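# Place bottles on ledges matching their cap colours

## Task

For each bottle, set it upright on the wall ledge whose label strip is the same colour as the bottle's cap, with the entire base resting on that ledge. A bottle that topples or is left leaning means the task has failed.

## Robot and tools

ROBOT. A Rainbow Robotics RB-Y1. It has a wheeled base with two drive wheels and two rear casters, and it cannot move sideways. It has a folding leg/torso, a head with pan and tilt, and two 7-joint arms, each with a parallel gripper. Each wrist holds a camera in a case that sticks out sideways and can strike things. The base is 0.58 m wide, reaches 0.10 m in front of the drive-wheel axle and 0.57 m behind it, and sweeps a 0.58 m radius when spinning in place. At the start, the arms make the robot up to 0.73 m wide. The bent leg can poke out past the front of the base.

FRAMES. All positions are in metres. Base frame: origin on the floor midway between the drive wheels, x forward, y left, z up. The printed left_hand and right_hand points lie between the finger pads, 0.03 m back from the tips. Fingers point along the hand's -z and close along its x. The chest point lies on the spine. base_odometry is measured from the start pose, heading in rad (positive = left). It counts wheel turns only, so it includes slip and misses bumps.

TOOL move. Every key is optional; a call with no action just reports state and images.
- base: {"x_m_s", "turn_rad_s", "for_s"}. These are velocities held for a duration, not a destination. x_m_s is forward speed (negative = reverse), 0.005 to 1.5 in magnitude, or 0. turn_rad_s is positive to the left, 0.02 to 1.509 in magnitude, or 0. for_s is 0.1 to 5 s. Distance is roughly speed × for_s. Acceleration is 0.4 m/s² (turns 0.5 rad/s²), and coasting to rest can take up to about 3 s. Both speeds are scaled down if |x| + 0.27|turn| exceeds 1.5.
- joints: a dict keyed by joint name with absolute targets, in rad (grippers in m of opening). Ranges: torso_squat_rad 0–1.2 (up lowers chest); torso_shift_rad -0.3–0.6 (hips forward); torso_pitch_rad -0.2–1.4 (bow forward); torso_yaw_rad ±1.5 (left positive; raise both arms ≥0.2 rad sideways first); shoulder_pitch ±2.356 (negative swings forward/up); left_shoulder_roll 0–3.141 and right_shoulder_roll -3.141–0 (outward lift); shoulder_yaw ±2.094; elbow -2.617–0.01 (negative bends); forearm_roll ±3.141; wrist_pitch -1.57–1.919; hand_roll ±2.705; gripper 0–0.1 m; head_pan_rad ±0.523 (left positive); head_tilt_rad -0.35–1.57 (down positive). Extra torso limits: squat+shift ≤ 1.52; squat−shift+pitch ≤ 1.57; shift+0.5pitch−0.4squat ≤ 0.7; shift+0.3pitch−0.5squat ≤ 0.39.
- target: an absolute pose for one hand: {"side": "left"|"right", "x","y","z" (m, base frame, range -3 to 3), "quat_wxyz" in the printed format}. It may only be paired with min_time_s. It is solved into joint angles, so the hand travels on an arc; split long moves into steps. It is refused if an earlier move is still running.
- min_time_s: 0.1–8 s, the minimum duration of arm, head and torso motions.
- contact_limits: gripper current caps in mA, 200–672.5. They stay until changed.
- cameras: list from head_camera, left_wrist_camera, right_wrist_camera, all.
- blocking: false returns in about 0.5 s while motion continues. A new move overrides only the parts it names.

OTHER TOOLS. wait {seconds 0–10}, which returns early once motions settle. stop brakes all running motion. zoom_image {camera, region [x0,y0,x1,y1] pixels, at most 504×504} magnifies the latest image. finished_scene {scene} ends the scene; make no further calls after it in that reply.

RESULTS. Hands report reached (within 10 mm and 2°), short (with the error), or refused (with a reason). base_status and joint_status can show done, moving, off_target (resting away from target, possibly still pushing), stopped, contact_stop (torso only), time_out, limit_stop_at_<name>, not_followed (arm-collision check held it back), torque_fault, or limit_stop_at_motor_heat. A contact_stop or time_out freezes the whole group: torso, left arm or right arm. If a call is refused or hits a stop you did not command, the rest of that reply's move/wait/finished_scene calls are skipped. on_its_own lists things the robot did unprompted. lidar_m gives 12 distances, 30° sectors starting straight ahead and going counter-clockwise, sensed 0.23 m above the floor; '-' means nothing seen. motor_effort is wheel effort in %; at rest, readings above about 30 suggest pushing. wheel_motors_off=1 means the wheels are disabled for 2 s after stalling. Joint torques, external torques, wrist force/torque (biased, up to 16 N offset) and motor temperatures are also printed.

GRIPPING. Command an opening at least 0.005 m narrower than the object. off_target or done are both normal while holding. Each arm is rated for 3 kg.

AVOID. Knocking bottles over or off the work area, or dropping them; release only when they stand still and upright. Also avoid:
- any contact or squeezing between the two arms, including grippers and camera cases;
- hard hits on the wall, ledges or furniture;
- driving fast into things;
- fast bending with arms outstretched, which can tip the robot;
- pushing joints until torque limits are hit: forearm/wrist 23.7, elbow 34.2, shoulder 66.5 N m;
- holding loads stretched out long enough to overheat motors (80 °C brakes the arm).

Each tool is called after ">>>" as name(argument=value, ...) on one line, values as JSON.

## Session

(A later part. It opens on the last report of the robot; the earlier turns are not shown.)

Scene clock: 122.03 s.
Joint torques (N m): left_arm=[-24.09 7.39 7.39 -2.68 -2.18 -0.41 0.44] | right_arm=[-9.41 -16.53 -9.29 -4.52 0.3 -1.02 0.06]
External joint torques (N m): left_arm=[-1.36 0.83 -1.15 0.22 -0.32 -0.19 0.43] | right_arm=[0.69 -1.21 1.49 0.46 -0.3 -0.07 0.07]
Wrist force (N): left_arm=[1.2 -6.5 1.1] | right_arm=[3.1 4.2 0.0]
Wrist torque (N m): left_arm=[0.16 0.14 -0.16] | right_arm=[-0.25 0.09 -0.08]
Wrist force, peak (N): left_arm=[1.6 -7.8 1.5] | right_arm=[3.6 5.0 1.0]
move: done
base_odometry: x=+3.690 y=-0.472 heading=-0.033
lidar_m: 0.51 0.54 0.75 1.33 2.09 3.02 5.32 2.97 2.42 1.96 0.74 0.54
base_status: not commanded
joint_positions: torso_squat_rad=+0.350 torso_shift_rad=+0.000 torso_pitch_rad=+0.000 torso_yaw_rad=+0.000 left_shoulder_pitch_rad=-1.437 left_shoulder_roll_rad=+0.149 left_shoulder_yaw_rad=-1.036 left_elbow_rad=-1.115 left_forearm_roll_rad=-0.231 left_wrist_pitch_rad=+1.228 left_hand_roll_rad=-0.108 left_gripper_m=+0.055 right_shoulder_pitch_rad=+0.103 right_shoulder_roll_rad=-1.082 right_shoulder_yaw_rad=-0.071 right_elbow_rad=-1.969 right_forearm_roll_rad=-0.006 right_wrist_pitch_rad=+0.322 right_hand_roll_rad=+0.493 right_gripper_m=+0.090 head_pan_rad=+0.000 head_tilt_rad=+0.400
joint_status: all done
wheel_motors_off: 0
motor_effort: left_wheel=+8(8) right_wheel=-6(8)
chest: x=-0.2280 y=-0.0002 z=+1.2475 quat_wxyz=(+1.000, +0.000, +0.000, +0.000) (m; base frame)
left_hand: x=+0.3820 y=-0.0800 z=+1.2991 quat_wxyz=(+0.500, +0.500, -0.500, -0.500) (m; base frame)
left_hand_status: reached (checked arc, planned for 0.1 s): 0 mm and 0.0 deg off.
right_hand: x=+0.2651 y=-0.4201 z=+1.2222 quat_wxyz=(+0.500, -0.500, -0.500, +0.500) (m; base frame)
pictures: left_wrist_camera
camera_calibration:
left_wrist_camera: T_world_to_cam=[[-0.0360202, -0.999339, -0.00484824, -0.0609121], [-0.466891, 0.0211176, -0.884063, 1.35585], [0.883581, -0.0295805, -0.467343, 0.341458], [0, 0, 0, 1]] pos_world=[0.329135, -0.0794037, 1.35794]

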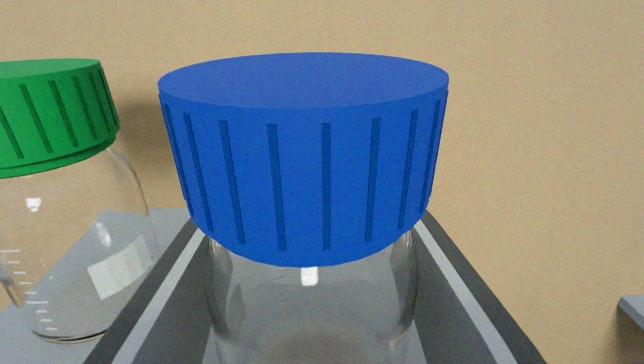

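>>> move(target={"side": "left", "x": 0.382, "y": -0.08, "z": 1.297, "quat_wxyz": [0.5, 0.5, -0.5, -0.5]})

>>> move(target={"side": "left", "x": 0.382, "y": -0.08, "z": 1.295, "quat_wxyz": [0.5, 0.5, -0.5, -0.5]}, cameras=["head_camera"])

Scene clock: 123.03 s.
Joint torques (N m): left_arm=[-24.48 7.12 8.01 -2.79 -2.03 -0.35 0.42] | right_arm=[-9.31 -16.66 -9.85 -4.57 0.53 -1.14 -0.06]
External joint torques (N m): left_arm=[-1.75 0.6 -0.52 0.12 -0.16 -0.14 0.4] | right_arm=[0.8 -1.34 0.93 0.42 -0.07 -0.19 -0.05]
Wrist force (N): left_arm=[1.2 -6.5 1.2] | right_arm=[2.8 5.0 1.1]
Wrist torque (N m): left_arm=[0.16 0.15 -0.18] | right_arm=[-0.30 0.08 -0.09]
Wrist force, peak (N): left_arm=[1.1 -9.3 1.4] | right_arm=[3.4 5.1 0.9]
move: done
base_odometry: x=+3.690 y=-0.472 heading=-0.033
lidar_m: 0.51 0.54 0.75 1.33 2.09 3.02 5.32 2.96 2.42 1.96 0.74 0.54
base_status: not commanded
joint_positions: torso_squat_rad=+0.350 torso_shift_rad=+0.000 torso_pitch_rad=+0.000 torso_yaw_rad=+0.000 left_shoulder_pitch_rad=-1.433 left_shoulder_roll_rad=+0.147 left_shoulder_yaw_rad=-1.039 left_elbow_rad=-1.114 left_forearm_roll_rad=-0.235 left_wrist_pitch_rad=+1.227 left_hand_roll_rad=-0.104 left_gripper_m=+0.055 right_shoulder_pitch_rad=+0.103 right_shoulder_roll_rad=-1.082 right_shoulder_yaw_rad=-0.071 right_elbow_rad=-1.969 right_forearm_roll_rad=-0.006 right_wrist_pitch_rad=+0.322 right_hand_roll_rad=+0.493 right_gripper_m=+0.090 head_pan_rad=+0.000 head_tilt_rad=+0.400
joint_status: all done
wheel_motors_off: 0
motor_effort: left_wheel=+8(9) right_wheel=-6(8)
chest: x=-0.2280 y=-0.0002 z=+1.2475 quat_wxyz=(+1.000, +0.000, +0.000, +0.000) (m; base frame)
left_hand: x=+0.3820 y=-0.0800 z=+1.2971 quat_wxyz=(+0.500, +0.500, -0.500, -0.500) (m; base frame)
left_hand_status: reached (checked arc, planned for 0.1 s): 0 mm and 0.0 deg off.
right_hand: x=+0.2651 y=-0.4201 z=+1.2222 quat_wxyz=(+0.500, -0.500, -0.500, +0.500) (m; base frame)
pictures: none

Scene clock: 123.57 s.
Joint torques (N m): left_arm=[-23.94 7.06 7.61 -2.66 -2 -0.32 0.37] | right_arm=[-9.18 -16.22 -9.7 -4.49 0.35 -0.91 0.03]
External joint torques (N m): left_arm=[-1.22 0.59 -0.91 0.25 -0.13 -0.12 0.35] | right_arm=[0.93 -0.91 1.09 0.5 -0.25 0.04 0.04]
Wrist force (N): left_arm=[1.0 -6.5 0.9] | right_arm=[3.4 5.4 1.7]
Wrist torque (N m): left_arm=[0.16 0.11 -0.15] | right_arm=[-0.31 0.10 -0.03]
Wrist force, peak (N): left_arm=[1.2 -7.1 1.1] | right_arm=[3.4 5.4 1.7]
move: done
base_odometry: x=+3.690 y=-0.472 heading=-0.033
lidar_m: 0.52 0.54 0.75 1.33 2.10 3.02 5.33 2.96 2.42 1.96 0.74 0.54
base_status: not commanded
joint_positions: torso_squat_rad=+0.350 torso_shift_rad=+0.000 torso_pitch_rad=+0.000 torso_yaw_rad=+0.000 left_shoulder_pitch_rad=-1.430 left_shoulder_roll_rad=+0.146 left_shoulder_yaw_rad=-1.041 left_elbow_rad=-1.113 left_forearm_roll_rad=-0.238 left_wrist_pitch_rad=+1.226 left_hand_roll_rad=-0.100 left_gripper_m=+0.055 right_shoulder_pitch_rad=+0.103 right_shoulder_roll_rad=-1.082 right_shoulder_yaw_rad=-0.071 right_elbow_rad=-1.969 right_forearm_roll_rad=-0.006 right_wrist_pitch_rad=+0.322 right_hand_roll_rad=+0.493 right_gripper_m=+0.090 head_pan_rad=+0.000 head_tilt_rad=+0.400
joint_status: all done
wheel_motors_off: 0
motor_effort: left_wheel=+8(9) right_wheel=-5(7)
chest: x=-0.2280 y=-0.0002 z=+1.2475 quat_wxyz=(+1.000, +0.000, +0.000, +0.000) (m; base frame)
left_hand: x=+0.3820 y=-0.0800 z=+1.2952 quat_wxyz=(+0.500, +0.500, -0.500, -0.500) (m; base frame)
left_hand_status: reached (checked arc, planned for 0.1 s): 0 mm and 0.0 deg off.
right_hand: x=+0.2651 y=-0.4201 z=+1.2222 quat_wxyz=(+0.500, -0.500, -0.500, +0.500) (m; base frame)
pictures: head_camera
camera_calibration:
head_camera: T_world_to_cam=[[-0.0266442, -0.999327, 0.0252064, -0.0374942], [-0.355504, -0.0140945, -0.934569, 1.33806], [0.934295, -0.0338618, -0.354889, 0.649216], [0, 0, 0, 1]] pos_world=[-0.131872, 0.00337394, 1.48186]

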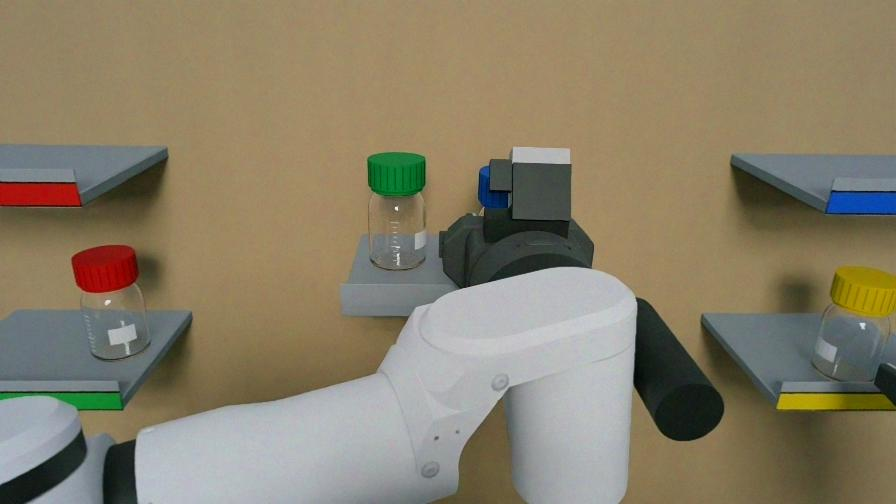

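>>> move(target={"side": "left", "x": 0.382, "y": -0.08, "z": 1.293, "quat_wxyz": [0.5, 0.5, -0.5, -0.5]})

>>> move(target={"side": "left", "x": 0.382, "y": -0.08, "z": 1.291, "quat_wxyz": [0.5, 0.5, -0.5, -0.5]})

Scene clock: 125.30 s.
Joint torques (N m): left_arm=[-19.16 5.54 6.43 -2.3 -0.25 -0.11 0.39] | right_arm=[-9.43 -16.32 -10.44 -4.72 0.28 -0.88 -0.04]
External joint torques (N m): left_arm=[3.56 -0.9 -2.09 0.62 1.62 0.09 0.38] | right_arm=[0.68 -1 0.34 0.26 -0.32 0.07 -0.03]
Wrist force (N): left_arm=[1.3 2.4 -2.8] | right_arm=[2.8 5.2 0.4]
Wrist torque (N m): left_arm=[0.35 0.14 -0.13] | right_arm=[-0.33 0.07 -0.09]
Wrist force, peak (N): left_arm=[2.3 8.8 -5.1] | right_arm=[3.7 5.1 0.8]
move: done
base_odometry: x=+3.690 y=-0.472 heading=-0.033
lidar_m: 0.52 0.54 0.75 1.33 2.09 3.03 5.32 2.96 2.42 1.97 0.74 0.54
base_status: not commanded
joint_positions: torso_squat_rad=+0.350 torso_shift_rad=+0.000 torso_pitch_rad=+0.000 torso_yaw_rad=+0.000 left_shoulder_pitch_rad=-1.428 left_shoulder_roll_rad=+0.145 left_shoulder_yaw_rad=-1.044 left_elbow_rad=-1.112 left_forearm_roll_rad=-0.242 left_wrist_pitch_rad=+1.225 left_hand_roll_rad=-0.096 left_gripper_m=+0.055 right_shoulder_pitch_rad=+0.103 right_shoulder_roll_rad=-1.082 right_shoulder_yaw_rad=-0.071 right_elbow_rad=-1.969 right_forearm_roll_rad=-0.006 right_wrist_pitch_rad=+0.322 right_hand_roll_rad=+0.493 right_gripper_m=+0.090 head_pan_rad=+0.000 head_tilt_rad=+0.400
joint_status: all done
wheel_motors_off: 0
motor_effort: left_wheel=+8(9) right_wheel=-7(8)
chest: x=-0.2280 y=-0.0002 z=+1.2475 quat_wxyz=(+1.000, +0.000, +0.000, +0.000) (m; base frame)
left_hand: x=+0.3820 y=-0.0800 z=+1.2941 quat_wxyz=(+0.500, +0.500, -0.501, -0.499) (m; base frame)
left_hand_status: reached (checked arc, planned for 0.1 s): 1 mm and 0.1 deg off.
right_hand: x=+0.2651 y=-0.4201 z=+1.2222 quat_wxyz=(+0.500, -0.500, -0.500, +0.500) (m; base frame)
pictures: none

Scene clock: 125.83 s.
Joint torques (N m): left_arm=[-14.4 3.48 5.09 -2.21 1.59 0.2 0.37] | right_arm=[-9.53 -17.06 -9.56 -4.51 0.49 -0.8 0.02]
External joint torques (N m): left_arm=[8.32 -2.93 -3.41 0.71 3.46 0.39 0.36] | right_arm=[0.57 -1.74 1.23 0.47 -0.11 0.15 0.02]
Wrist force (N): left_arm=[1.5 11.1 -5.2] | right_arm=[2.7 4.5 1.4]
Wrist torque (N m): left_arm=[0.38 0.16 -0.12] | right_arm=[-0.24 0.05 -0.09]
Wrist force, peak (N): left_arm=[2.3 17.5 -7.0] | right_arm=[2.9 5.9 1.5]
move: done
base_odometry: x=+3.690 y=-0.472 heading=-0.033
lidar_m: 0.52 0.54 0.75 1.33 2.09 3.01 5.32 2.96 2.43 1.96 0.74 0.54
base_status: not commanded
joint_positions: torso_squat_rad=+0.350 torso_shift_rad=+0.000 torso_pitch_rad=+0.000 torso_yaw_rad=+0.000 left_shoulder_pitch_rad=-1.426 left_shoulder_roll_rad=+0.145 left_shoulder_yaw_rad=-1.046 left_elbow_rad=-1.110 left_forearm_roll_rad=-0.246 left_wrist_pitch_rad=+1.224 left_hand_roll_rad=-0.092 left_gripper_m=+0.055 right_shoulder_pitch_rad=+0.103 right_shoulder_roll_rad=-1.082 right_shoulder_yaw_rad=-0.071 right_elbow_rad=-1.969 right_forearm_roll_rad=-0.006 right_wrist_pitch_rad=+0.322 right_hand_roll_rad=+0.493 right_gripper_m=+0.090 head_pan_rad=+0.000 head_tilt_rad=+0.400
joint_status: all done
wheel_motors_off: 0
motor_effort: left_wheel=+9(9) right_wheel=-7(7)
chest: x=-0.2281 y=-0.0002 z=+1.2475 quat_wxyz=(+1.000, +0.000, +0.000, +0.000) (m; base frame)
left_hand: x=+0.3820 y=-0.0800 z=+1.2932 quat_wxyz=(+0.499, +0.501, -0.501, -0.499) (m; base frame)
left_hand_status: reached (checked arc, planned for 0.1 s): 2 mm and 0.2 deg off.
right_hand: x=+0.2650 y=-0.4201 z=+1.2223 quat_wxyz=(+0.500, -0.500, -0.500, +0.500) (m; base frame)
pictures: none

>>> move(joints={"left_gripper_m": 0.074}, cameras=["left_wrist_camera"])

>>> move(target={"side": "left", "x": 0.27, "y": -0.08, "z": 1.300, "quat_wxyz": [0.5, 0.5, -0.5, -0.5]}, cameras=["head_camera", "left_wrist_camera"])

Scene clock: 127.17 s.
Joint torques (N m): left_arm=[-22.58 6.24 6.57 -2.41 -1.6 -0.18 0.4] | right_arm=[-9.43 -16.89 -9.3 -4.56 0.52 -0.78 -0.06]
External joint torques (N m): left_arm=[0.13 -0.14 -1.93 0.53 0.27 0 0.39] | right_arm=[0.68 -1.57 1.49 0.43 -0.08 0.17 -0.05]
Wrist force (N): left_arm=[1.0 -5.0 0.9] | right_arm=[3.0 5.1 0.5]
Wrist torque (N m): left_arm=[0.20 0.14 -0.16] | right_arm=[-0.32 0.13 -0.07]
Wrist force, peak (N): left_arm=[1.2 11.4 -5.3] | right_arm=[2.7 5.4 1.0]
move: done
base_odometry: x=+3.690 y=-0.472 heading=-0.033
lidar_m: 0.52 0.54 0.75 1.32 2.09 3.02 5.32 2.96 2.42 1.97 0.74 0.54
base_status: not commanded
joint_positions: torso_squat_rad=+0.350 torso_shift_rad=+0.000 torso_pitch_rad=+0.000 torso_yaw_rad=+0.000 left_shoulder_pitch_rad=-1.424 left_shoulder_roll_rad=+0.144 left_shoulder_yaw_rad=-1.046 left_elbow_rad=-1.110 left_forearm_roll_rad=-0.245 left_wrist_pitch_rad=+1.224 left_hand_roll_rad=-0.092 left_gripper_m=+0.074 right_shoulder_pitch_rad=+0.103 right_shoulder_roll_rad=-1.082 right_shoulder_yaw_rad=-0.071 right_elbow_rad=-1.969 right_forearm_roll_rad=-0.006 right_wrist_pitch_rad=+0.322 right_hand_roll_rad=+0.493 right_gripper_m=+0.090 head_pan_rad=+0.000 head_tilt_rad=+0.400
joint_status: all done
wheel_motors_off: 0
motor_effort: left_wheel=+8(9) right_wheel=-6(7)
chest: x=-0.2281 y=-0.0002 z=+1.2475 quat_wxyz=(+1.000, +0.000, +0.000, +0.000) (m; base frame)
left_hand: x=+0.3820 y=-0.0799 z=+1.2916 quat_wxyz=(+0.500, +0.500, -0.500, -0.500) (m; base frame)
right_hand: x=+0.2651 y=-0.4201 z=+1.2223 quat_wxyz=(+0.500, -0.500, -0.500, +0.500) (m; base frame)
pictures: left_wrist_camera
camera_calibration:
left_wrist_camera: T_world_to_cam=[[-0.0359241, -0.999343, -0.00470331, -0.0610803], [-0.466108, 0.0209182, -0.884481, 1.34947], [0.883998, -0.0295819, -0.466553, 0.336837], [0, 0, 0, 1]] pos_world=[0.329039, -0.0793044, 1.35044]

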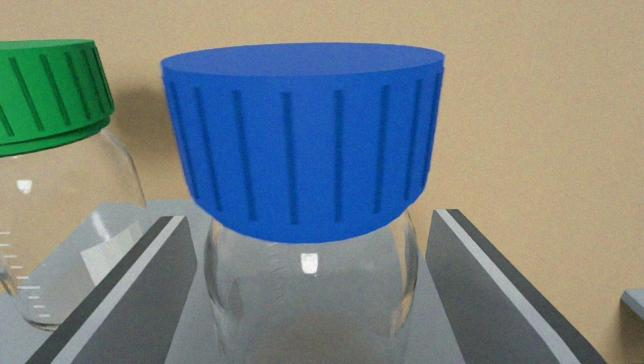

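Scene clock: 128.70 s.
Joint torques (N m): left_arm=[-19.73 4.83 8.54 -3.02 -1.88 -0.65 0.21] | right_arm=[-9.24 -16.49 -9.88 -4.28 0.39 -0.83 0.1]
External joint torques (N m): left_arm=[-0.71 0.93 -1.56 -0.08 0.12 -0.24 0.2] | right_arm=[0.86 -1.17 0.9 0.71 -0.21 0.12 0.11]
Wrist force (N): left_arm=[0.8 -4.8 1.0] | right_arm=[3.3 5.3 0.6]
Wrist torque (N m): left_arm=[0.16 0.11 -0.03] | right_arm=[-0.35 0.08 -0.04]
Wrist force, peak (N): left_arm=[3.3 7.2 -0.5] | right_arm=[3.7 5.2 0.1]
move: done
base_odometry: x=+3.690 y=-0.472 heading=-0.033
lidar_m: 0.52 0.53 0.75 1.33 2.09 3.02 5.32 2.97 2.42 1.96 0.73 0.54
base_status: not commanded
joint_positions: torso_squat_rad=+0.350 torso_shift_rad=+0.000 torso_pitch_rad=+0.000 torso_yaw_rad=+0.000 left_shoulder_pitch_rad=-1.326 left_shoulder_roll_rad=+0.203 left_shoulder_yaw_rad=-1.067 left_elbow_rad=-1.673 left_forearm_roll_rad=-0.286 left_wrist_pitch_rad=+1.675 left_hand_roll_rad=-0.201 left_gripper_m=+0.074 right_shoulder_pitch_rad=+0.103 right_shoulder_roll_rad=-1.082 right_shoulder_yaw_rad=-0.071 right_elbow_rad=-1.969 right_forearm_roll_rad=-0.006 right_wrist_pitch_rad=+0.322 right_hand_roll_rad=+0.493 right_gripper_m=+0.090 head_pan_rad=+0.000 head_tilt_rad=+0.400
joint_status: all done
wheel_motors_off: 0
motor_effort: left_wheel=+8(9) right_wheel=-7(8)
chest: x=-0.2281 y=-0.0002 z=+1.2475 quat_wxyz=(+1.000, +0.000, +0.000, +0.000) (m; base frame)
left_hand: x=+0.2701 y=-0.0800 z=+1.3002 quat_wxyz=(+0.500, +0.500, -0.500, -0.500) (m; base frame)
left_hand_status: reached (checked arc, planned for 0.9 s): 0 mm and 0.0 deg off.
right_hand: x=+0.2651 y=-0.4200 z=+1.2222 quat_wxyz=(+0.500, -0.500, -0.500, +0.500) (m; base frame)
pictures: head_camera, left_wrist_camera
camera_calibration:
head_camera: T_world_to_cam=[[-0.0266454, -0.999327, 0.0252019, -0.0374904], [-0.355382, -0.0140942, -0.934615, 1.33811], [0.934341, -0.0338595, -0.354768, 0.649137], [0, 0, 0, 1]] pos_world=[-0.131973, 0.00337394, 1.48186]
left_wrist_camera: T_world_to_cam=[[-0.0358806, -0.999346, -0.0045906, -0.0653199], [-0.466705, 0.0208182, -0.884168, 1.30457], [0.883685, -0.029582, -0.467147, 0.440508], [0, 0, 0, 1]] pos_world=[0.217236, -0.0794048, 1.35894]

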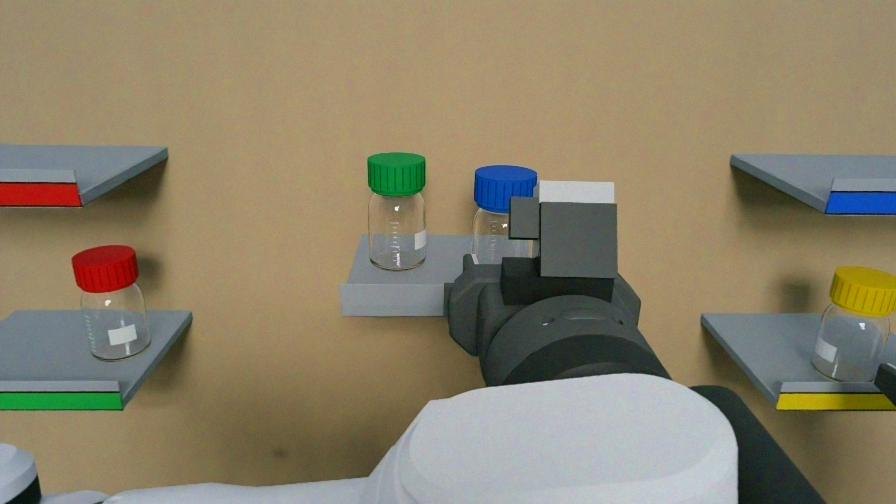

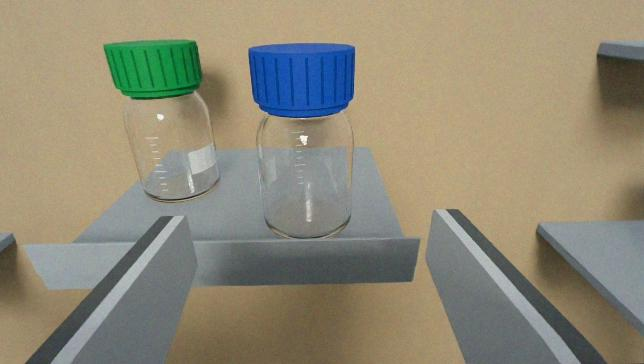

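>>> move(target={"side": "left", "x": 0.22, "y": 0.12, "z": 1.28, "quat_wxyz": [0.5, 0.5, -0.5, -0.5]})

>>> move(target={"side": "left", "x": 0.27, "y": 0.30, "z": 1.215, "quat_wxyz": [0.5, 0.5, -0.5, -0.5]}, cameras=["left_wrist_camera"])

>>> move(target={"side": "right", "x": 0.22, "y": -0.22, "z": 1.27, "quat_wxyz": [0.5, -0.5, -0.5, 0.5]})

>>> move(target={"side": "right", "x": 0.26, "y": -0.09, "z": 1.31, "quat_wxyz": [0.5, -0.5, -0.5, 0.5]}, cameras=["head_camera", "left_wrist_camera", "right_wrist_camera"])

Scene clock: 131.47 s.
Joint torques (N m): left_arm=[-16.91 5.77 10.69 -3.12 -1.94 -0.61 0.46] | right_arm=[-9.86 -16.38 -9.32 -4.49 0.64 -0.86 0.12]
External joint torques (N m): left_arm=[-1.38 0.11 1.18 -0.32 0.07 -0.26 0.45] | right_arm=[0.24 -1.06 1.46 0.5 0.04 0.09 0.13]
Wrist force (N): left_arm=[0.6 -4.9 1.1] | right_arm=[3.4 4.7 1.0]
Wrist torque (N m): left_arm=[0.17 0.10 -0.14] | right_arm=[-0.31 0.08 -0.11]
Wrist force, peak (N): left_arm=[0.2 -6.2 1.2] | right_arm=[3.3 5.7 1.5]
move: done
base_odometry: x=+3.690 y=-0.472 heading=-0.033
lidar_m: 0.51 0.54 0.75 1.33 2.10 3.02 5.32 2.95 2.43 1.96 0.74 0.54
base_status: not commanded
joint_positions: torso_squat_rad=+0.350 torso_shift_rad=+0.000 torso_pitch_rad=+0.000 torso_yaw_rad=+0.000 left_shoulder_pitch_rad=-0.956 left_shoulder_roll_rad=+0.882 left_shoulder_yaw_rad=-1.016 left_elbow_rad=-2.431 left_forearm_roll_rad=-0.277 left_wrist_pitch_rad=+1.677 left_hand_roll_rad=-0.172 left_gripper_m=+0.074 right_shoulder_pitch_rad=+0.103 right_shoulder_roll_rad=-1.082 right_shoulder_yaw_rad=-0.071 right_elbow_rad=-1.969 right_forearm_roll_rad=-0.006 right_wrist_pitch_rad=+0.322 right_hand_roll_rad=+0.493 right_gripper_m=+0.090 head_pan_rad=+0.000 head_tilt_rad=+0.400
joint_status: all done
wheel_motors_off: 0
motor_effort: left_wheel=+8(8) right_wheel=-6(8)
chest: x=-0.2280 y=-0.0002 z=+1.2475 quat_wxyz=(+1.000, +0.000, +0.000, +0.000) (m; base frame)
left_hand: x=+0.2199 y=+0.1199 z=+1.2799 quat_wxyz=(+0.500, +0.500, -0.500, -0.500) (m; base frame)
left_hand_status: reached (checked arc, planned for 1.0 s): 0 mm and 0.1 deg off.
right_hand: x=+0.2651 y=-0.4200 z=+1.2222 quat_wxyz=(+0.500, -0.500, -0.500, +0.500) (m; base frame)
pictures: none

Scene clock: 132.67 s.
Joint torques (N m): left_arm=[-14.89 12.46 12.24 -2.62 -1.41 0.86 -0.16] | right_arm=[-9.61 -16.7 -9.63 -4.51 0.47 -0.81 -0.03]
External joint torques (N m): left_arm=[-1.37 0.27 1.29 -0.57 0.11 0.13 -0.18] | right_arm=[0.5 -1.38 1.16 0.47 -0.13 0.14 -0.03]
Wrist force (N): left_arm=[1.1 -4.7 1.3] | right_arm=[3.0 4.8 0.7]
Wrist torque (N m): left_arm=[0.15 0.14 -0.16] | right_arm=[-0.27 0.08 -0.07]
Wrist force, peak (N): left_arm=[-0.4 -6.0 1.2] | right_arm=[3.4 5.0 1.3]
move: done
base_odometry: x=+3.690 y=-0.472 heading=-0.033
lidar_m: 0.52 0.54 0.75 1.33 2.10 3.03 5.32 2.96 2.42 1.96 0.74 0.54
base_status: not commanded
joint_positions: torso_squat_rad=+0.350 torso_shift_rad=+0.000 torso_pitch_rad=+0.000 torso_yaw_rad=+0.000 left_shoulder_pitch_rad=-0.595 left_shoulder_roll_rad=+1.433 left_shoulder_yaw_rad=-0.967 left_elbow_rad=-2.182 left_forearm_roll_rad=-0.507 left_wrist_pitch_rad=+0.967 left_hand_roll_rad=+0.360 left_gripper_m=+0.074 right_shoulder_pitch_rad=+0.103 right_shoulder_roll_rad=-1.082 right_shoulder_yaw_rad=-0.071 right_elbow_rad=-1.969 right_forearm_roll_rad=-0.006 right_wrist_pitch_rad=+0.322 right_hand_roll_rad=+0.493 right_gripper_m=+0.090 head_pan_rad=+0.000 head_tilt_rad=+0.400
joint_status: all done
wheel_motors_off: 0
motor_effort: left_wheel=+8(8) right_wheel=-7(8)
chest: x=-0.2281 y=-0.0002 z=+1.2475 quat_wxyz=(+1.000, +0.000, +0.000, +0.000) (m; base frame)
left_hand: x=+0.2699 y=+0.3002 z=+1.2149 quat_wxyz=(+0.500, +0.500, -0.499, -0.500) (m; base frame)
left_hand_status: reached (checked arc, planned for 0.9 s): 0 mm and 0.1 deg off.
right_hand: x=+0.2651 y=-0.4200 z=+1.2222 quat_wxyz=(+0.500, -0.500, -0.500, +0.500) (m; base frame)
pictures: left_wrist_camera
camera_calibration:
left_wrist_camera: T_world_to_cam=[[-0.0354181, -0.999356, -0.00580271, 0.315486], [-0.467875, 0.0217121, -0.883528, 1.2204], [0.883085, -0.0285779, -0.468343, 0.413482], [0, 0, 0, 1]] pos_world=[0.21703, 0.300602, 1.27374]

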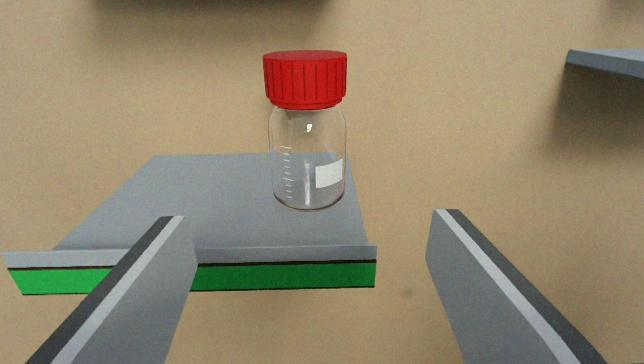

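Scene clock: 134.10 s.
Joint torques (N m): left_arm=[-14.79 12.75 12.03 -2.34 -1.46 0.66 -0.03] | right_arm=[-10.18 -8.9 -5.05 -4.71 1.19 -1.44 -0.23]
External joint torques (N m): left_arm=[-1.27 0.56 1.08 -0.29 0.06 -0.06 -0.04] | right_arm=[1.38 -1.18 2.09 0.75 -0.31 -0.23 -0.22]
Wrist force (N): left_arm=[0.9 -5.0 1.4] | right_arm=[2.7 4.8 0.2]
Wrist torque (N m): left_arm=[0.20 0.10 -0.15] | right_arm=[-0.26 0.03 -0.19]
Wrist force, peak (N): left_arm=[0.9 -5.3 1.5] | right_arm=[3.5 5.3 0.0]
move: done
base_odometry: x=+3.690 y=-0.472 heading=-0.033
lidar_m: 0.51 0.53 0.75 1.33 2.10 3.02 5.32 2.96 2.42 1.96 0.74 0.54
base_status: not commanded
joint_positions: torso_squat_rad=+0.350 torso_shift_rad=+0.000 torso_pitch_rad=+0.000 torso_yaw_rad=+0.000 left_shoulder_pitch_rad=-0.595 left_shoulder_roll_rad=+1.432 left_shoulder_yaw_rad=-0.967 left_elbow_rad=-2.183 left_forearm_roll_rad=-0.507 left_wrist_pitch_rad=+0.967 left_hand_roll_rad=+0.360 left_gripper_m=+0.074 right_shoulder_pitch_rad=-0.247 right_shoulder_roll_rad=-0.786 right_shoulder_yaw_rad=+0.305 right_elbow_rad=-2.511 right_forearm_roll_rad=+0.208 right_wrist_pitch_rad=+1.174 right_hand_roll_rad=+0.648 right_gripper_m=+0.090 head_pan_rad=+0.000 head_tilt_rad=+0.400
joint_status: all done
wheel_motors_off: 0
motor_effort: left_wheel=+8(8) right_wheel=-6(8)
chest: x=-0.2280 y=-0.0002 z=+1.2475 quat_wxyz=(+1.000, +0.000, +0.000, +0.000) (m; base frame)
left_hand: x=+0.2699 y=+0.3001 z=+1.2150 quat_wxyz=(+0.500, +0.500, -0.499, -0.500) (m; base frame)
right_hand: x=+0.2197 y=-0.2199 z=+1.2701 quat_wxyz=(+0.499, -0.499, -0.501, +0.501) (m; base frame)
right_hand_status: reached (checked arc, planned for 0.9 s): 0 mm and 0.2 deg off.
pictures: none

Scene clock: 135.37 s.
Joint torques (N m): left_arm=[-14.32 12.94 11.88 -2.11 -1.51 0.71 -0.15] | right_arm=[-15.3 -3.78 -4.79 -4.94 1.2 -1.43 0.09]
External joint torques (N m): left_arm=[-0.8 0.75 0.93 -0.06 0.01 -0.01 -0.17] | right_arm=[1.37 -1.19 1.56 0.32 -0.24 -0.03 0.1]
Wrist force (N): left_arm=[0.7 -5.0 1.4] | right_arm=[3.8 4.0 0.7]
Wrist torque (N m): left_arm=[0.20 0.10 -0.15] | right_arm=[-0.21 0.13 -0.25]
Wrist force, peak (N): left_arm=[1.1 -5.2 1.4] | right_arm=[4.3 5.2 0.4]
move: done
base_odometry: x=+3.690 y=-0.472 heading=-0.033
lidar_m: 0.52 0.54 0.75 1.33 2.08 3.02 5.32 2.96 2.42 1.96 0.73 0.54
base_status: not commanded
joint_positions: torso_squat_rad=+0.350 torso_shift_rad=+0.000 torso_pitch_rad=+0.000 torso_yaw_rad=+0.000 left_shoulder_pitch_rad=-0.595 left_shoulder_roll_rad=+1.432 left_shoulder_yaw_rad=-0.967 left_elbow_rad=-2.183 left_forearm_roll_rad=-0.507 left_wrist_pitch_rad=+0.967 left_hand_roll_rad=+0.360 left_gripper_m=+0.074 right_shoulder_pitch_rad=-0.710 right_shoulder_roll_rad=-0.381 right_shoulder_yaw_rad=+0.557 right_elbow_rad=-2.237 right_forearm_roll_rad=+0.396 right_wrist_pitch_rad=+1.458 right_hand_roll_rad=+0.769 right_gripper_m=+0.090 head_pan_rad=+0.000 head_tilt_rad=+0.400
joint_status: all done
wheel_motors_off: 0
motor_effort: left_wheel=+8(9) right_wheel=-7(8)
chest: x=-0.2280 y=-0.0002 z=+1.2475 quat_wxyz=(+1.000, +0.000, +0.000, +0.000) (m; base frame)
left_hand: x=+0.2699 y=+0.3000 z=+1.2150 quat_wxyz=(+0.500, +0.500, -0.499, -0.500) (m; base frame)
right_hand: x=+0.2599 y=-0.0899 z=+1.3101 quat_wxyz=(+0.500, -0.500, -0.500, +0.500) (m; base frame)
right_hand_status: reached (checked arc, planned for 0.8 s): 0 mm and 0.0 deg off.
pictures: head_camera, left_wrist_camera, right_wrist_camera
camera_calibration:
head_camera: T_world_to_cam=[[-0.026643, -0.999327, 0.0252003, -0.037485], [-0.355469, -0.0140904, -0.934582, 1.33809], [0.934308, -0.033858, -0.354855, 0.649168], [0, 0, 0, 1]] pos_world=[-0.131873, 0.00337392, 1.48186]
left_wrist_camera: T_world_to_cam=[[-0.0355476, -0.999352, -0.00562941, 0.315195], [-0.467678, 0.0216132, -0.883635, 1.22066], [0.883184, -0.0287784, -0.468143, 0.413221], [0, 0, 0, 1]] pos_world=[0.217131, 0.300501, 1.27384]
right_wrist_camera: T_world_to_cam=[[-0.0164402, -0.998554, 0.0511865, -0.157425], [-0.496267, -0.0362935, -0.867411, 1.28919], [0.868014, -0.0396625, -0.494952, 0.491445], [0, 0, 0, 1]] pos_world=[0.210611, -0.0909159, 1.36955]

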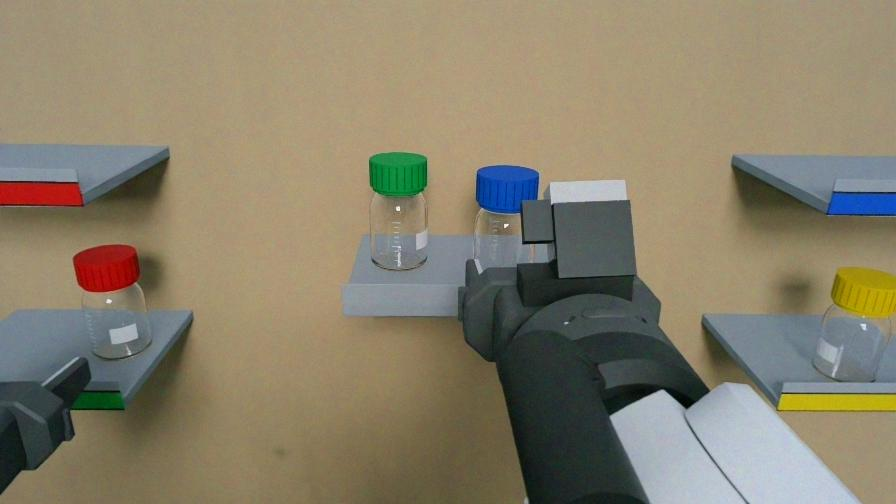

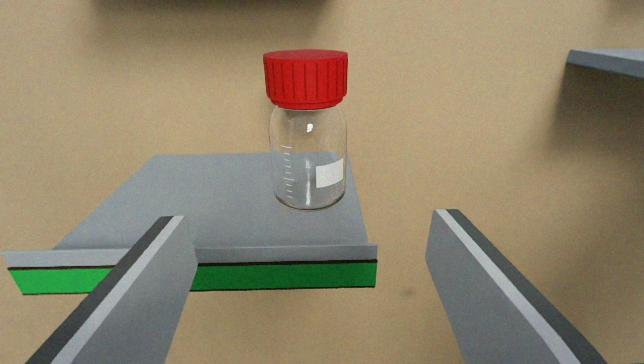

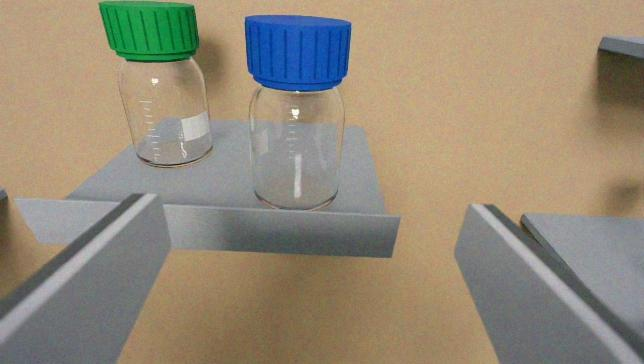

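>>> move(joints={"right_gripper_m": 0.074})

>>> move(target={"side": "right", "x": 0.325, "y": -0.084, "z": 1.312, "quat_wxyz": [0.5, -0.5, -0.5, 0.5]}, cameras=["right_wrist_camera"])

Scene clock: 137.23 s.
Joint torques (N m): left_arm=[-14.25 12.76 11.77 -2.08 -1.53 0.63 0.03] | right_arm=[-15.25 -3.79 -4.24 -4.55 1.2 -1.36 0.08]
External joint torques (N m): left_arm=[-0.73 0.57 0.81 -0.02 -0.01 -0.09 0.01] | right_arm=[1.41 -1.21 2.11 0.72 -0.24 0.03 0.09]
Wrist force (N): left_arm=[1.0 -5.5 1.3] | right_arm=[3.3 4.4 0.3]
Wrist torque (N m): left_arm=[0.22 0.11 -0.15] | right_arm=[-0.30 0.05 -0.22]
Wrist force, peak (N): left_arm=[1.0 -5.5 1.3] | right_arm=[4.3 5.2 0.4]
move: done
base_odometry: x=+3.690 y=-0.472 heading=-0.033
lidar_m: 0.51 0.54 0.75 1.33 2.09 3.03 5.32 2.97 2.42 1.95 0.73 0.54
base_status: not commanded
joint_positions: torso_squat_rad=+0.350 torso_shift_rad=+0.000 torso_pitch_rad=+0.000 torso_yaw_rad=+0.000 left_shoulder_pitch_rad=-0.595 left_shoulder_roll_rad=+1.432 left_shoulder_yaw_rad=-0.967 left_elbow_rad=-2.183 left_forearm_roll_rad=-0.507 left_wrist_pitch_rad=+0.967 left_hand_roll_rad=+0.360 left_gripper_m=+0.074 right_shoulder_pitch_rad=-0.710 right_shoulder_roll_rad=-0.381 right_shoulder_yaw_rad=+0.557 right_elbow_rad=-2.237 right_forearm_roll_rad=+0.396 right_wrist_pitch_rad=+1.458 right_hand_roll_rad=+0.769 right_gripper_m=+0.074 head_pan_rad=+0.000 head_tilt_rad=+0.400
joint_status: all done
wheel_motors_off: 0
motor_effort: left_wheel=+8(8) right_wheel=-6(7)
chest: x=-0.2280 y=-0.0002 z=+1.2475 quat_wxyz=(+1.000, +0.000, +0.000, +0.000) (m; base frame)
left_hand: x=+0.2699 y=+0.3000 z=+1.2150 quat_wxyz=(+0.500, +0.500, -0.499, -0.500) (m; base frame)
right_hand: x=+0.2599 y=-0.0899 z=+1.3101 quat_wxyz=(+0.500, -0.500, -0.500, +0.500) (m; base frame)
pictures: none

Scene clock: 138.17 s.
Joint torques (N m): left_arm=[-14.01 12.74 11.97 -2.16 -1.49 0.7 0.18] | right_arm=[-18.86 -3.33 -7.12 -5.72 1.33 -1.04 -0.11]
External joint torques (N m): left_arm=[-0.48 0.55 1.01 -0.11 0.04 -0.02 0.17] | right_arm=[0.56 0.27 -0.1 0.23 -0.15 0.27 -0.1]
Wrist force (N): left_arm=[1.0 -5.1 1.4] | right_arm=[3.7 5.2 1.0]
Wrist torque (N m): left_arm=[0.20 0.14 -0.15] | right_arm=[-0.38 0.10 -0.02]
Wrist force, peak (N): left_arm=[0.9 -5.5 1.1] | right_arm=[4.1 5.9 0.2]
move: done
base_odometry: x=+3.690 y=-0.472 heading=-0.033
lidar_m: 0.52 0.54 0.74 1.33 2.08 3.02 5.32 2.95 2.43 1.96 0.73 0.54
base_status: not commanded
joint_positions: torso_squat_rad=+0.350 torso_shift_rad=+0.000 torso_pitch_rad=+0.000 torso_yaw_rad=+0.000 left_shoulder_pitch_rad=-0.595 left_shoulder_roll_rad=+1.432 left_shoulder_yaw_rad=-0.967 left_elbow_rad=-2.183 left_forearm_roll_rad=-0.507 left_wrist_pitch_rad=+0.967 left_hand_roll_rad=+0.360 left_gripper_m=+0.074 right_shoulder_pitch_rad=-0.819 right_shoulder_roll_rad=-0.375 right_shoulder_yaw_rad=+0.518 right_elbow_rad=-1.950 right_forearm_roll_rad=+0.343 right_wrist_pitch_rad=+1.276 right_hand_roll_rad=+0.710 right_gripper_m=+0.074 head_pan_rad=+0.000 head_tilt_rad=+0.400
joint_status: all done
wheel_motors_off: 0
motor_effort: left_wheel=+8(8) right_wheel=-6(8)
chest: x=-0.2280 y=-0.0002 z=+1.2475 quat_wxyz=(+1.000, +0.000, +0.000, +0.000) (m; base frame)
left_hand: x=+0.2700 y=+0.3000 z=+1.2150 quat_wxyz=(+0.500, +0.500, -0.500, -0.500) (m; base frame)
right_hand: x=+0.3250 y=-0.0840 z=+1.3119 quat_wxyz=(+0.500, -0.500, -0.500, +0.500) (m; base frame)
right_hand_status: reached (checked arc, planned for 0.6 s): 0 mm and 0.0 deg off.
pictures: right_wrist_camera
camera_calibration:
right_wrist_camera: T_world_to_cam=[[-0.016756, -0.998515, 0.0518368, -0.151259], [-0.496407, -0.0366955, -0.867314, 1.32314], [0.867928, -0.0402649, -0.495055, 0.436182], [0, 0, 0, 1]] pos_world=[0.27571, -0.0849178, 1.37136]

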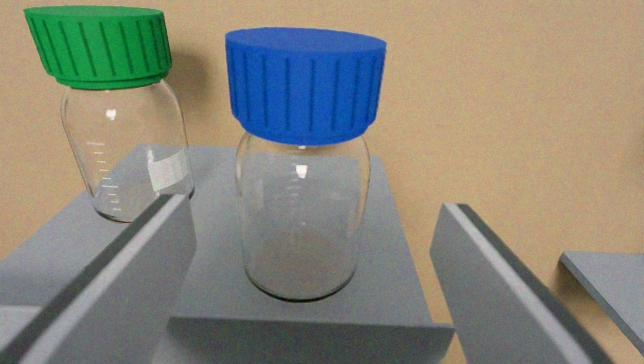

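>>> move(target={"side": "right", "x": 0.385, "y": -0.084, "z": 1.313, "quat_wxyz": [0.5, -0.5, -0.5, 0.5]})

>>> move(joints={"right_gripper_m": 0.04}, cameras=["right_wrist_camera"])

>>> move(target={"side": "right", "x": 0.385, "y": -0.084, "z": 1.350, "quat_wxyz": [0.5, -0.5, -0.5, 0.5]})

>>> move(target={"side": "right", "x": 0.26, "y": -0.10, "z": 1.352, "quat_wxyz": [0.5, -0.5, -0.5, 0.5]}, cameras=["head_camera", "right_wrist_camera"])

Scene clock: 147.67 s.
Joint torques (N m): left_arm=[-13.66 13.03 11.64 -2.07 -1.5 0.7 -0.18] | right_arm=[-21.15 -4.34 -6.63 -5.91 1.31 -0.86 -0.08]
External joint torques (N m): left_arm=[-0.13 0.84 0.69 -0.02 0.03 -0.02 -0.2] | right_arm=[0.79 0.49 0.57 0.63 -0.13 0.37 -0.07]
Wrist force (N): left_arm=[1.0 -5.1 1.1] | right_arm=[2.9 4.7 1.0]
Wrist torque (N m): left_arm=[0.20 0.14 -0.15] | right_arm=[-0.32 0.04 -0.01]
Wrist force, peak (N): left_arm=[0.9 -5.4 1.3] | right_arm=[4.7 5.6 0.9]
move: done
base_odometry: x=+3.690 y=-0.472 heading=-0.033
lidar_m: 0.52 0.54 0.75 1.33 2.09 3.02 5.32 2.96 2.42 1.96 0.74 0.54
base_status: not commanded
joint_positions: torso_squat_rad=+0.350 torso_shift_rad=+0.000 torso_pitch_rad=+0.000 torso_yaw_rad=+0.000 left_shoulder_pitch_rad=-0.595 left_shoulder_roll_rad=+1.432 left_shoulder_yaw_rad=-0.967 left_elbow_rad=-2.183 left_forearm_roll_rad=-0.507 left_wrist_pitch_rad=+0.967 left_hand_roll_rad=+0.360 left_gripper_m=+0.074 right_shoulder_pitch_rad=-0.933 right_shoulder_roll_rad=-0.362 right_shoulder_yaw_rad=+0.494 right_elbow_rad=-1.654 right_forearm_roll_rad=+0.313 right_wrist_pitch_rad=+1.091 right_hand_roll_rad=+0.660 right_gripper_m=+0.074 head_pan_rad=+0.000 head_tilt_rad=+0.400
joint_status: all done
wheel_motors_off: 0
motor_effort: left_wheel=+8(8) right_wheel=-7(8)
chest: x=-0.2280 y=-0.0002 z=+1.2475 quat_wxyz=(+1.000, +0.000, +0.000, +0.000) (m; base frame)
left_hand: x=+0.2700 y=+0.3000 z=+1.2150 quat_wxyz=(+0.500, +0.500, -0.500, -0.500) (m; base frame)
right_hand: x=+0.3849 y=-0.0840 z=+1.3130 quat_wxyz=(+0.500, -0.500, -0.500, +0.500) (m; base frame)
right_hand_status: reached (checked arc, planned for 0.6 s): 0 mm and 0.0 deg off.
pictures: none

Scene clock: 148.53 s.
Joint torques (N m): left_arm=[-13.84 13.07 11.96 -2.18 -1.47 0.67 -0.04] | right_arm=[-20.78 -4.25 -7.13 -6.09 1.32 -1.16 -0.04]
External joint torques (N m): left_arm=[-0.32 0.88 1 -0.13 0.06 -0.04 -0.05] | right_arm=[1.16 0.58 0.08 0.45 -0.13 0.07 -0.03]
Wrist force (N): left_arm=[1.0 -5.1 1.2] | right_arm=[3.7 5.1 0.3]
Wrist torque (N m): left_arm=[0.21 0.11 -0.15] | right_arm=[-0.25 0.12 0.00]
Wrist force, peak (N): left_arm=[1.0 -5.3 1.2] | right_arm=[4.3 5.5 1.0]
move: off_target
base_odometry: x=+3.690 y=-0.472 heading=-0.033
lidar_m: 0.52 0.54 0.74 1.33 2.09 3.02 5.33 2.96 2.42 1.97 0.73 0.53
base_status: not commanded
joint_positions: torso_squat_rad=+0.350 torso_shift_rad=+0.000 torso_pitch_rad=+0.000 torso_yaw_rad=+0.000 left_shoulder_pitch_rad=-0.595 left_shoulder_roll_rad=+1.432 left_shoulder_yaw_rad=-0.967 left_elbow_rad=-2.183 left_forearm_roll_rad=-0.507 left_wrist_pitch_rad=+0.967 left_hand_roll_rad=+0.360 left_gripper_m=+0.074 right_shoulder_pitch_rad=-0.933 right_shoulder_roll_rad=-0.362 right_shoulder_yaw_rad=+0.494 right_elbow_rad=-1.654 right_forearm_roll_rad=+0.313 right_wrist_pitch_rad=+1.091 right_hand_roll_rad=+0.660 right_gripper_m=+0.055 head_pan_rad=+0.000 head_tilt_rad=+0.400
joint_status: right_gripper_m off_target (ended at +0.055, target +0.040)
wheel_motors_off: 0
motor_effort: left_wheel=+8(8) right_wheel=-7(8)
chest: x=-0.2280 y=-0.0002 z=+1.2475 quat_wxyz=(+1.000, +0.000, +0.000, +0.000) (m; base frame)
left_hand: x=+0.2700 y=+0.3000 z=+1.2150 quat_wxyz=(+0.500, +0.500, -0.500, -0.500) (m; base frame)
right_hand: x=+0.3849 y=-0.0840 z=+1.3130 quat_wxyz=(+0.500, -0.500, -0.500, +0.500) (m; base frame)
pictures: right_wrist_camera
camera_calibration:
right_wrist_camera: T_world_to_cam=[[-0.0166757, -0.998519, 0.0517839, -0.150261], [-0.496286, -0.0366949, -0.867383, 1.3538], [0.867999, -0.0401639, -0.494939, 0.384513], [0, 0, 0, 1]] pos_world=[0.33561, -0.0849175, 1.37236]

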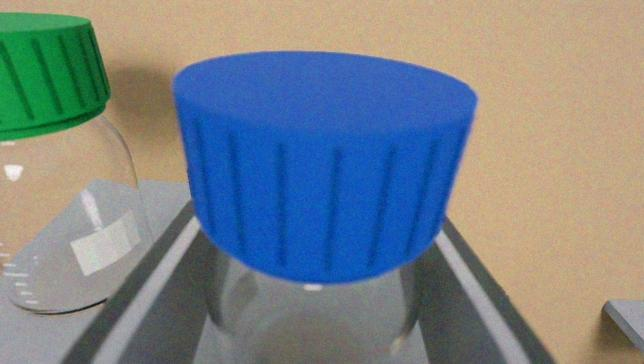

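Scene clock: 149.80 s.
Joint torques (N m): left_arm=[-14.39 12.9 11.44 -2.08 -1.6 0.79 0.01] | right_arm=[-20.8 -6.87 -7.29 -5.66 1.38 -1.4 -0.08]
External joint torques (N m): left_arm=[-0.87 0.71 0.49 -0.02 -0.08 0.07 0] | right_arm=[1.55 -1.42 -0.09 0.37 -0.03 -0.08 -0.07]
Wrist force (N): left_arm=[0.6 -4.9 1.0] | right_arm=[3.3 6.0 0.7]
Wrist torque (N m): left_arm=[0.17 0.09 -0.16] | right_arm=[-0.27 0.06 -0.23]
Wrist force, peak (N): left_arm=[1.2 -5.3 1.2] | right_arm=[1.8 8.9 -0.3]
move: done
base_odometry: x=+3.690 y=-0.472 heading=-0.033
lidar_m: 0.51 0.55 0.75 1.32 2.09 3.02 5.32 2.96 2.43 1.96 0.74 0.54
base_status: not commanded
joint_positions: torso_squat_rad=+0.350 torso_shift_rad=+0.000 torso_pitch_rad=+0.000 torso_yaw_rad=+0.000 left_shoulder_pitch_rad=-0.595 left_shoulder_roll_rad=+1.432 left_shoulder_yaw_rad=-0.967 left_elbow_rad=-2.183 left_forearm_roll_rad=-0.507 left_wrist_pitch_rad=+0.967 left_hand_roll_rad=+0.360 left_gripper_m=+0.074 right_shoulder_pitch_rad=-1.016 right_shoulder_roll_rad=-0.373 right_shoulder_yaw_rad=+0.457 right_elbow_rad=-1.651 right_forearm_roll_rad=+0.237 right_wrist_pitch_rad=+1.146 right_hand_roll_rad=+0.717 right_gripper_m=+0.055 head_pan_rad=+0.000 head_tilt_rad=+0.400
joint_status: all done
wheel_motors_off: 0
motor_effort: left_wheel=+8(8) right_wheel=-7(7)
chest: x=-0.2280 y=-0.0002 z=+1.2475 quat_wxyz=(+1.000, +0.000, +0.000, +0.000) (m; base frame)
left_hand: x=+0.2700 y=+0.3000 z=+1.2150 quat_wxyz=(+0.500, +0.500, -0.500, -0.500) (m; base frame)
right_hand: x=+0.3849 y=-0.0838 z=+1.3500 quat_wxyz=(+0.500, -0.500, -0.500, +0.500) (m; base frame)
right_hand_status: reached (checked arc, planned for 0.3 s): 0 mm and 0.0 deg off.
pictures: none

Scene clock: 151.47 s.
Joint torques (N m): left_arm=[-13.92 13.13 11.84 -1.89 -1.5 0.71 -0.13] | right_arm=[-16.92 -5.09 -4.31 -3.75 1.42 -1.8 -0.11]
External joint torques (N m): left_arm=[-0.4 0.93 0.89 0.16 0.03 -0.01 -0.14] | right_arm=[0.48 -1.41 2.15 0.35 0.04 -0.33 -0.1]
Wrist force (N): left_arm=[0.9 -5.3 1.3] | right_arm=[3.2 6.0 0.3]
Wrist torque (N m): left_arm=[0.22 0.10 -0.17] | right_arm=[-0.25 0.09 -0.19]
Wrist force, peak (N): left_arm=[1.3 -5.5 1.2] | right_arm=[4.9 7.2 1.3]
move: done
base_odometry: x=+3.690 y=-0.472 heading=-0.033
lidar_m: 0.51 0.54 0.75 1.33 2.10 3.02 5.32 2.96 2.41 1.96 0.74 0.54
base_status: not commanded
joint_positions: torso_squat_rad=+0.350 torso_shift_rad=+0.000 torso_pitch_rad=+0.000 torso_yaw_rad=+0.000 left_shoulder_pitch_rad=-0.595 left_shoulder_roll_rad=+1.432 left_shoulder_yaw_rad=-0.967 left_elbow_rad=-2.183 left_forearm_roll_rad=-0.507 left_wrist_pitch_rad=+0.967 left_hand_roll_rad=+0.360 left_gripper_m=+0.074 right_shoulder_pitch_rad=-0.825 right_shoulder_roll_rad=-0.411 right_shoulder_yaw_rad=+0.473 right_elbow_rad=-2.253 right_forearm_roll_rad=+0.272 right_wrist_pitch_rad=+1.547 right_hand_roll_rad=+0.819 right_gripper_m=+0.055 head_pan_rad=+0.000 head_tilt_rad=+0.400
joint_status: all done
wheel_motors_off: 0
motor_effort: left_wheel=+8(8) right_wheel=-8(8)
chest: x=-0.2281 y=-0.0002 z=+1.2475 quat_wxyz=(+1.000, +0.000, +0.000, +0.000) (m; base frame)
left_hand: x=+0.2699 y=+0.2999 z=+1.2150 quat_wxyz=(+0.500, +0.500, -0.500, -0.500) (m; base frame)
right_hand: x=+0.2601 y=-0.1000 z=+1.3520 quat_wxyz=(+0.500, -0.500, -0.500, +0.500) (m; base frame)
right_hand_status: reached (checked arc, planned for 0.9 s): 0 mm and 0.0 deg off.
pictures: head_camera, right_wrist_camera
camera_calibration:
head_camera: T_world_to_cam=[[-0.0266794, -0.999329, 0.0251073, -0.0374548], [-0.355466, -0.0139906, -0.934584, 1.33805], [0.934308, -0.033859, -0.354854, 0.649257], [0, 0, 0, 1]] pos_world=[-0.131972, 0.00327369, 1.48186]
right_wrist_camera: T_world_to_cam=[[-0.0168413, -0.998553, 0.0510777, -0.169314], [-0.496392, -0.0359945, -0.867352, 1.32524], [0.867935, -0.0399619, -0.495067, 0.511763], [0, 0, 0, 1]] pos_world=[0.210809, -0.100917, 1.41145]

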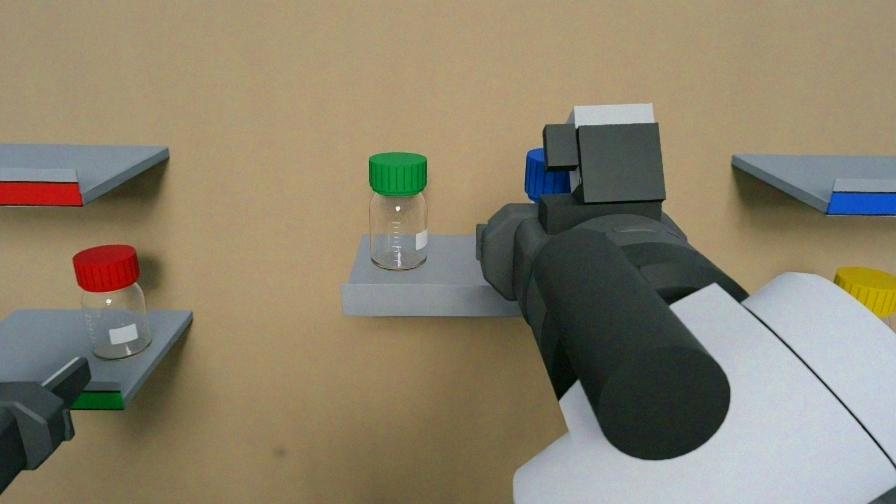

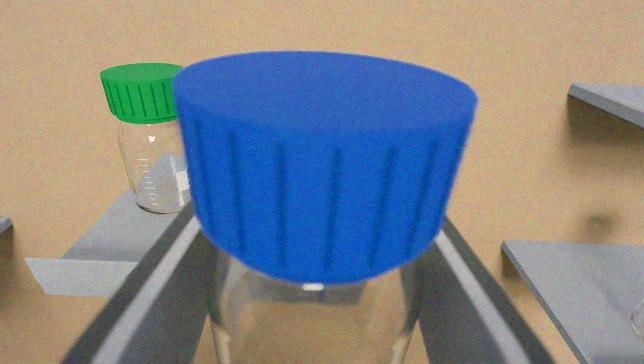

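>>> move(target={"side": "right", "x": 0.23, "y": -0.26, "z": 1.40, "quat_wxyz": [0.5, -0.5, -0.5, 0.5]})

>>> move(target={"side": "right", "x": 0.26, "y": -0.42, "z": 1.445, "quat_wxyz": [0.5, -0.5, -0.5, 0.5]})

>>> move(target={"side": "right", "x": 0.388, "y": -0.42, "z": 1.442, "quat_wxyz": [0.5, -0.5, -0.5, 0.5]}, cameras=["head_camera", "right_wrist_camera"])

Scene clock: 153.17 s.
Joint torques (N m): left_arm=[-14.02 13.13 11.73 -2.19 -1.47 0.7 0] | right_arm=[-13.72 -9.89 -4.91 -2.18 1.5 -1.84 -0.09]
External joint torques (N m): left_arm=[-0.5 0.94 0.78 -0.13 0.05 -0.02 -0.01] | right_arm=[0.69 -0.46 0.84 -0.22 0.37 -0.18 -0.08]
Wrist force (N): left_arm=[0.8 -5.1 1.3] | right_arm=[3.0 6.2 0.7]
Wrist torque (N m): left_arm=[0.21 0.12 -0.14] | right_arm=[-0.28 0.08 -0.28]
Wrist force, peak (N): left_arm=[1.0 -5.4 1.4] | right_arm=[3.9 7.3 -0.2]
move: done
base_odometry: x=+3.690 y=-0.472 heading=-0.033
lidar_m: 0.51 0.54 0.75 1.33 2.09 3.02 5.32 2.96 2.42 1.96 0.73 0.54
base_status: not commanded
joint_positions: torso_squat_rad=+0.350 torso_shift_rad=+0.000 torso_pitch_rad=+0.000 torso_yaw_rad=+0.000 left_shoulder_pitch_rad=-0.595 left_shoulder_roll_rad=+1.432 left_shoulder_yaw_rad=-0.967 left_elbow_rad=-2.183 left_forearm_roll_rad=-0.507 left_wrist_pitch_rad=+0.967 left_hand_roll_rad=+0.360 left_gripper_m=+0.074 right_shoulder_pitch_rad=-0.600 right_shoulder_roll_rad=-0.759 right_shoulder_yaw_rad=-0.104 right_elbow_rad=-2.442 right_forearm_roll_rad=-0.311 right_wrist_pitch_rad=+1.454 right_hand_roll_rad=+0.972 right_gripper_m=+0.055 head_pan_rad=+0.000 head_tilt_rad=+0.400
joint_status: all done
wheel_motors_off: 0
motor_effort: left_wheel=+8(8) right_wheel=-6(7)
chest: x=-0.2280 y=-0.0003 z=+1.2475 quat_wxyz=(+1.000, +0.000, +0.000, +0.000) (m; base frame)
left_hand: x=+0.2700 y=+0.2999 z=+1.2150 quat_wxyz=(+0.500, +0.500, -0.500, -0.500) (m; base frame)
right_hand: x=+0.2294 y=-0.2600 z=+1.4004 quat_wxyz=(+0.501, -0.501, -0.500, +0.497) (m; base frame)
right_hand_status: reached (checked arc, planned for 0.9 s): 1 mm and 0.4 deg off.
pictures: none

Scene clock: 154.37 s.
Joint torques (N m): left_arm=[-14.21 13.08 11.65 -2.25 -1.44 0.72 -0.05] | right_arm=[-13.21 -16.82 -5.1 -3.96 0.49 -1.8 -0.24]
External joint torques (N m): left_arm=[-0.69 0.88 0.7 -0.2 0.09 0 -0.07] | right_arm=[0.87 -1.25 0.63 -0.26 0.06 0.16 -0.23]
Wrist force (N): left_arm=[1.2 -5.2 1.2] | right_arm=[3.5 6.5 1.0]
Wrist torque (N m): left_arm=[0.20 0.17 -0.14] | right_arm=[-0.32 0.13 -0.22]
Wrist force, peak (N): left_arm=[0.8 -5.4 1.1] | right_arm=[3.6 7.7 0.7]
move: done
base_odometry: x=+3.690 y=-0.472 heading=-0.033
lidar_m: 0.51 0.54 0.75 1.33 2.09 3.02 5.32 2.97 2.42 1.96 0.74 0.53
base_status: not commanded
joint_positions: torso_squat_rad=+0.350 torso_shift_rad=+0.000 torso_pitch_rad=+0.000 torso_yaw_rad=+0.000 left_shoulder_pitch_rad=-0.595 left_shoulder_roll_rad=+1.432 left_shoulder_yaw_rad=-0.967 left_elbow_rad=-2.183 left_forearm_roll_rad=-0.507 left_wrist_pitch_rad=+0.967 left_hand_roll_rad=+0.360 left_gripper_m=+0.074 right_shoulder_pitch_rad=-0.518 right_shoulder_roll_rad=-0.958 right_shoulder_yaw_rad=-0.503 right_elbow_rad=-1.975 right_forearm_roll_rad=-0.817 right_wrist_pitch_rad=+1.142 right_hand_roll_rad=+1.371 right_gripper_m=+0.055 head_pan_rad=+0.000 head_tilt_rad=+0.400
joint_status: all done
wheel_motors_off: 0
motor_effort: left_wheel=+8(8) right_wheel=-6(8)
chest: x=-0.2280 y=-0.0002 z=+1.2475 quat_wxyz=(+1.000, +0.000, +0.000, +0.000) (m; base frame)
left_hand: x=+0.2700 y=+0.2999 z=+1.2150 quat_wxyz=(+0.500, +0.500, -0.500, -0.500) (m; base frame)
right_hand: x=+0.2593 y=-0.4201 z=+1.4453 quat_wxyz=(+0.501, -0.501, -0.500, +0.498) (m; base frame)
right_hand_status: reached (checked arc, planned for 0.8 s): 1 mm and 0.3 deg off.
pictures: none

Scene clock: 155.77 s.
Joint torques (N m): left_arm=[-13.97 12.92 11.59 -2.07 -1.5 0.66 0.09] | right_arm=[-20.32 -16.07 -3.64 -6.45 0.11 -2.08 -0.17]
External joint torques (N m): left_arm=[-0.45 0.73 0.64 -0.02 0.03 -0.06 0.08] | right_arm=[0.35 -1.71 1.5 0.4 0.01 -0.07 -0.16]
Wrist force (N): left_arm=[1.0 -5.3 1.1] | right_arm=[2.9 5.1 0.4]
Wrist torque (N m): left_arm=[0.22 0.13 -0.15] | right_arm=[-0.16 -0.02 -0.24]
Wrist force, peak (N): left_arm=[1.0 -5.3 1.1] | right_arm=[3.9 6.9 1.2]
move: done
base_odometry: x=+3.690 y=-0.472 heading=-0.033
lidar_m: 0.52 0.54 0.75 1.33 2.10 3.02 5.32 2.96 2.42 1.96 0.73 0.54
base_status: not commanded
joint_positions: torso_squat_rad=+0.350 torso_shift_rad=+0.000 torso_pitch_rad=+0.000 torso_yaw_rad=+0.000 left_shoulder_pitch_rad=-0.595 left_shoulder_roll_rad=+1.432 left_shoulder_yaw_rad=-0.967 left_elbow_rad=-2.183 left_forearm_roll_rad=-0.507 left_wrist_pitch_rad=+0.967 left_hand_roll_rad=+0.360 left_gripper_m=+0.074 right_shoulder_pitch_rad=-0.900 right_shoulder_roll_rad=-0.868 right_shoulder_yaw_rad=-0.217 right_elbow_rad=-1.387 right_forearm_roll_rad=-0.730 right_wrist_pitch_rad=+0.877 right_hand_roll_rad=+1.587 right_gripper_m=+0.055 head_pan_rad=+0.000 head_tilt_rad=+0.400
joint_status: all done
wheel_motors_off: 0
motor_effort: left_wheel=+8(8) right_wheel=-6(7)
chest: x=-0.2280 y=-0.0002 z=+1.2475 quat_wxyz=(+1.000, +0.000, +0.000, +0.000) (m; base frame)
left_hand: x=+0.2700 y=+0.3000 z=+1.2150 quat_wxyz=(+0.500, +0.500, -0.500, -0.500) (m; base frame)
right_hand: x=+0.3880 y=-0.4200 z=+1.4419 quat_wxyz=(+0.500, -0.500, -0.500, +0.500) (m; base frame)
right_hand_status: reached (checked arc, planned for 0.9 s): 0 mm and 0.0 deg off.
pictures: head_camera, right_wrist_camera
camera_calibration:
head_camera: T_world_to_cam=[[-0.0266794, -0.999329, 0.0251073, -0.0374522], [-0.355466, -0.0139906, -0.934584, 1.33809], [0.934308, -0.033859, -0.354854, 0.649163], [0, 0, 0, 1]] pos_world=[-0.131872, 0.00327369, 1.48186]
right_wrist_camera: T_world_to_cam=[[-0.0169103, -0.998537, 0.0513517, -0.491671], [-0.496475, -0.0361945, -0.867296, 1.45504], [0.867886, -0.0401611, -0.495137, 0.432511], [0, 0, 0, 1]] pos_world=[0.338709, -0.420917, 1.50135]

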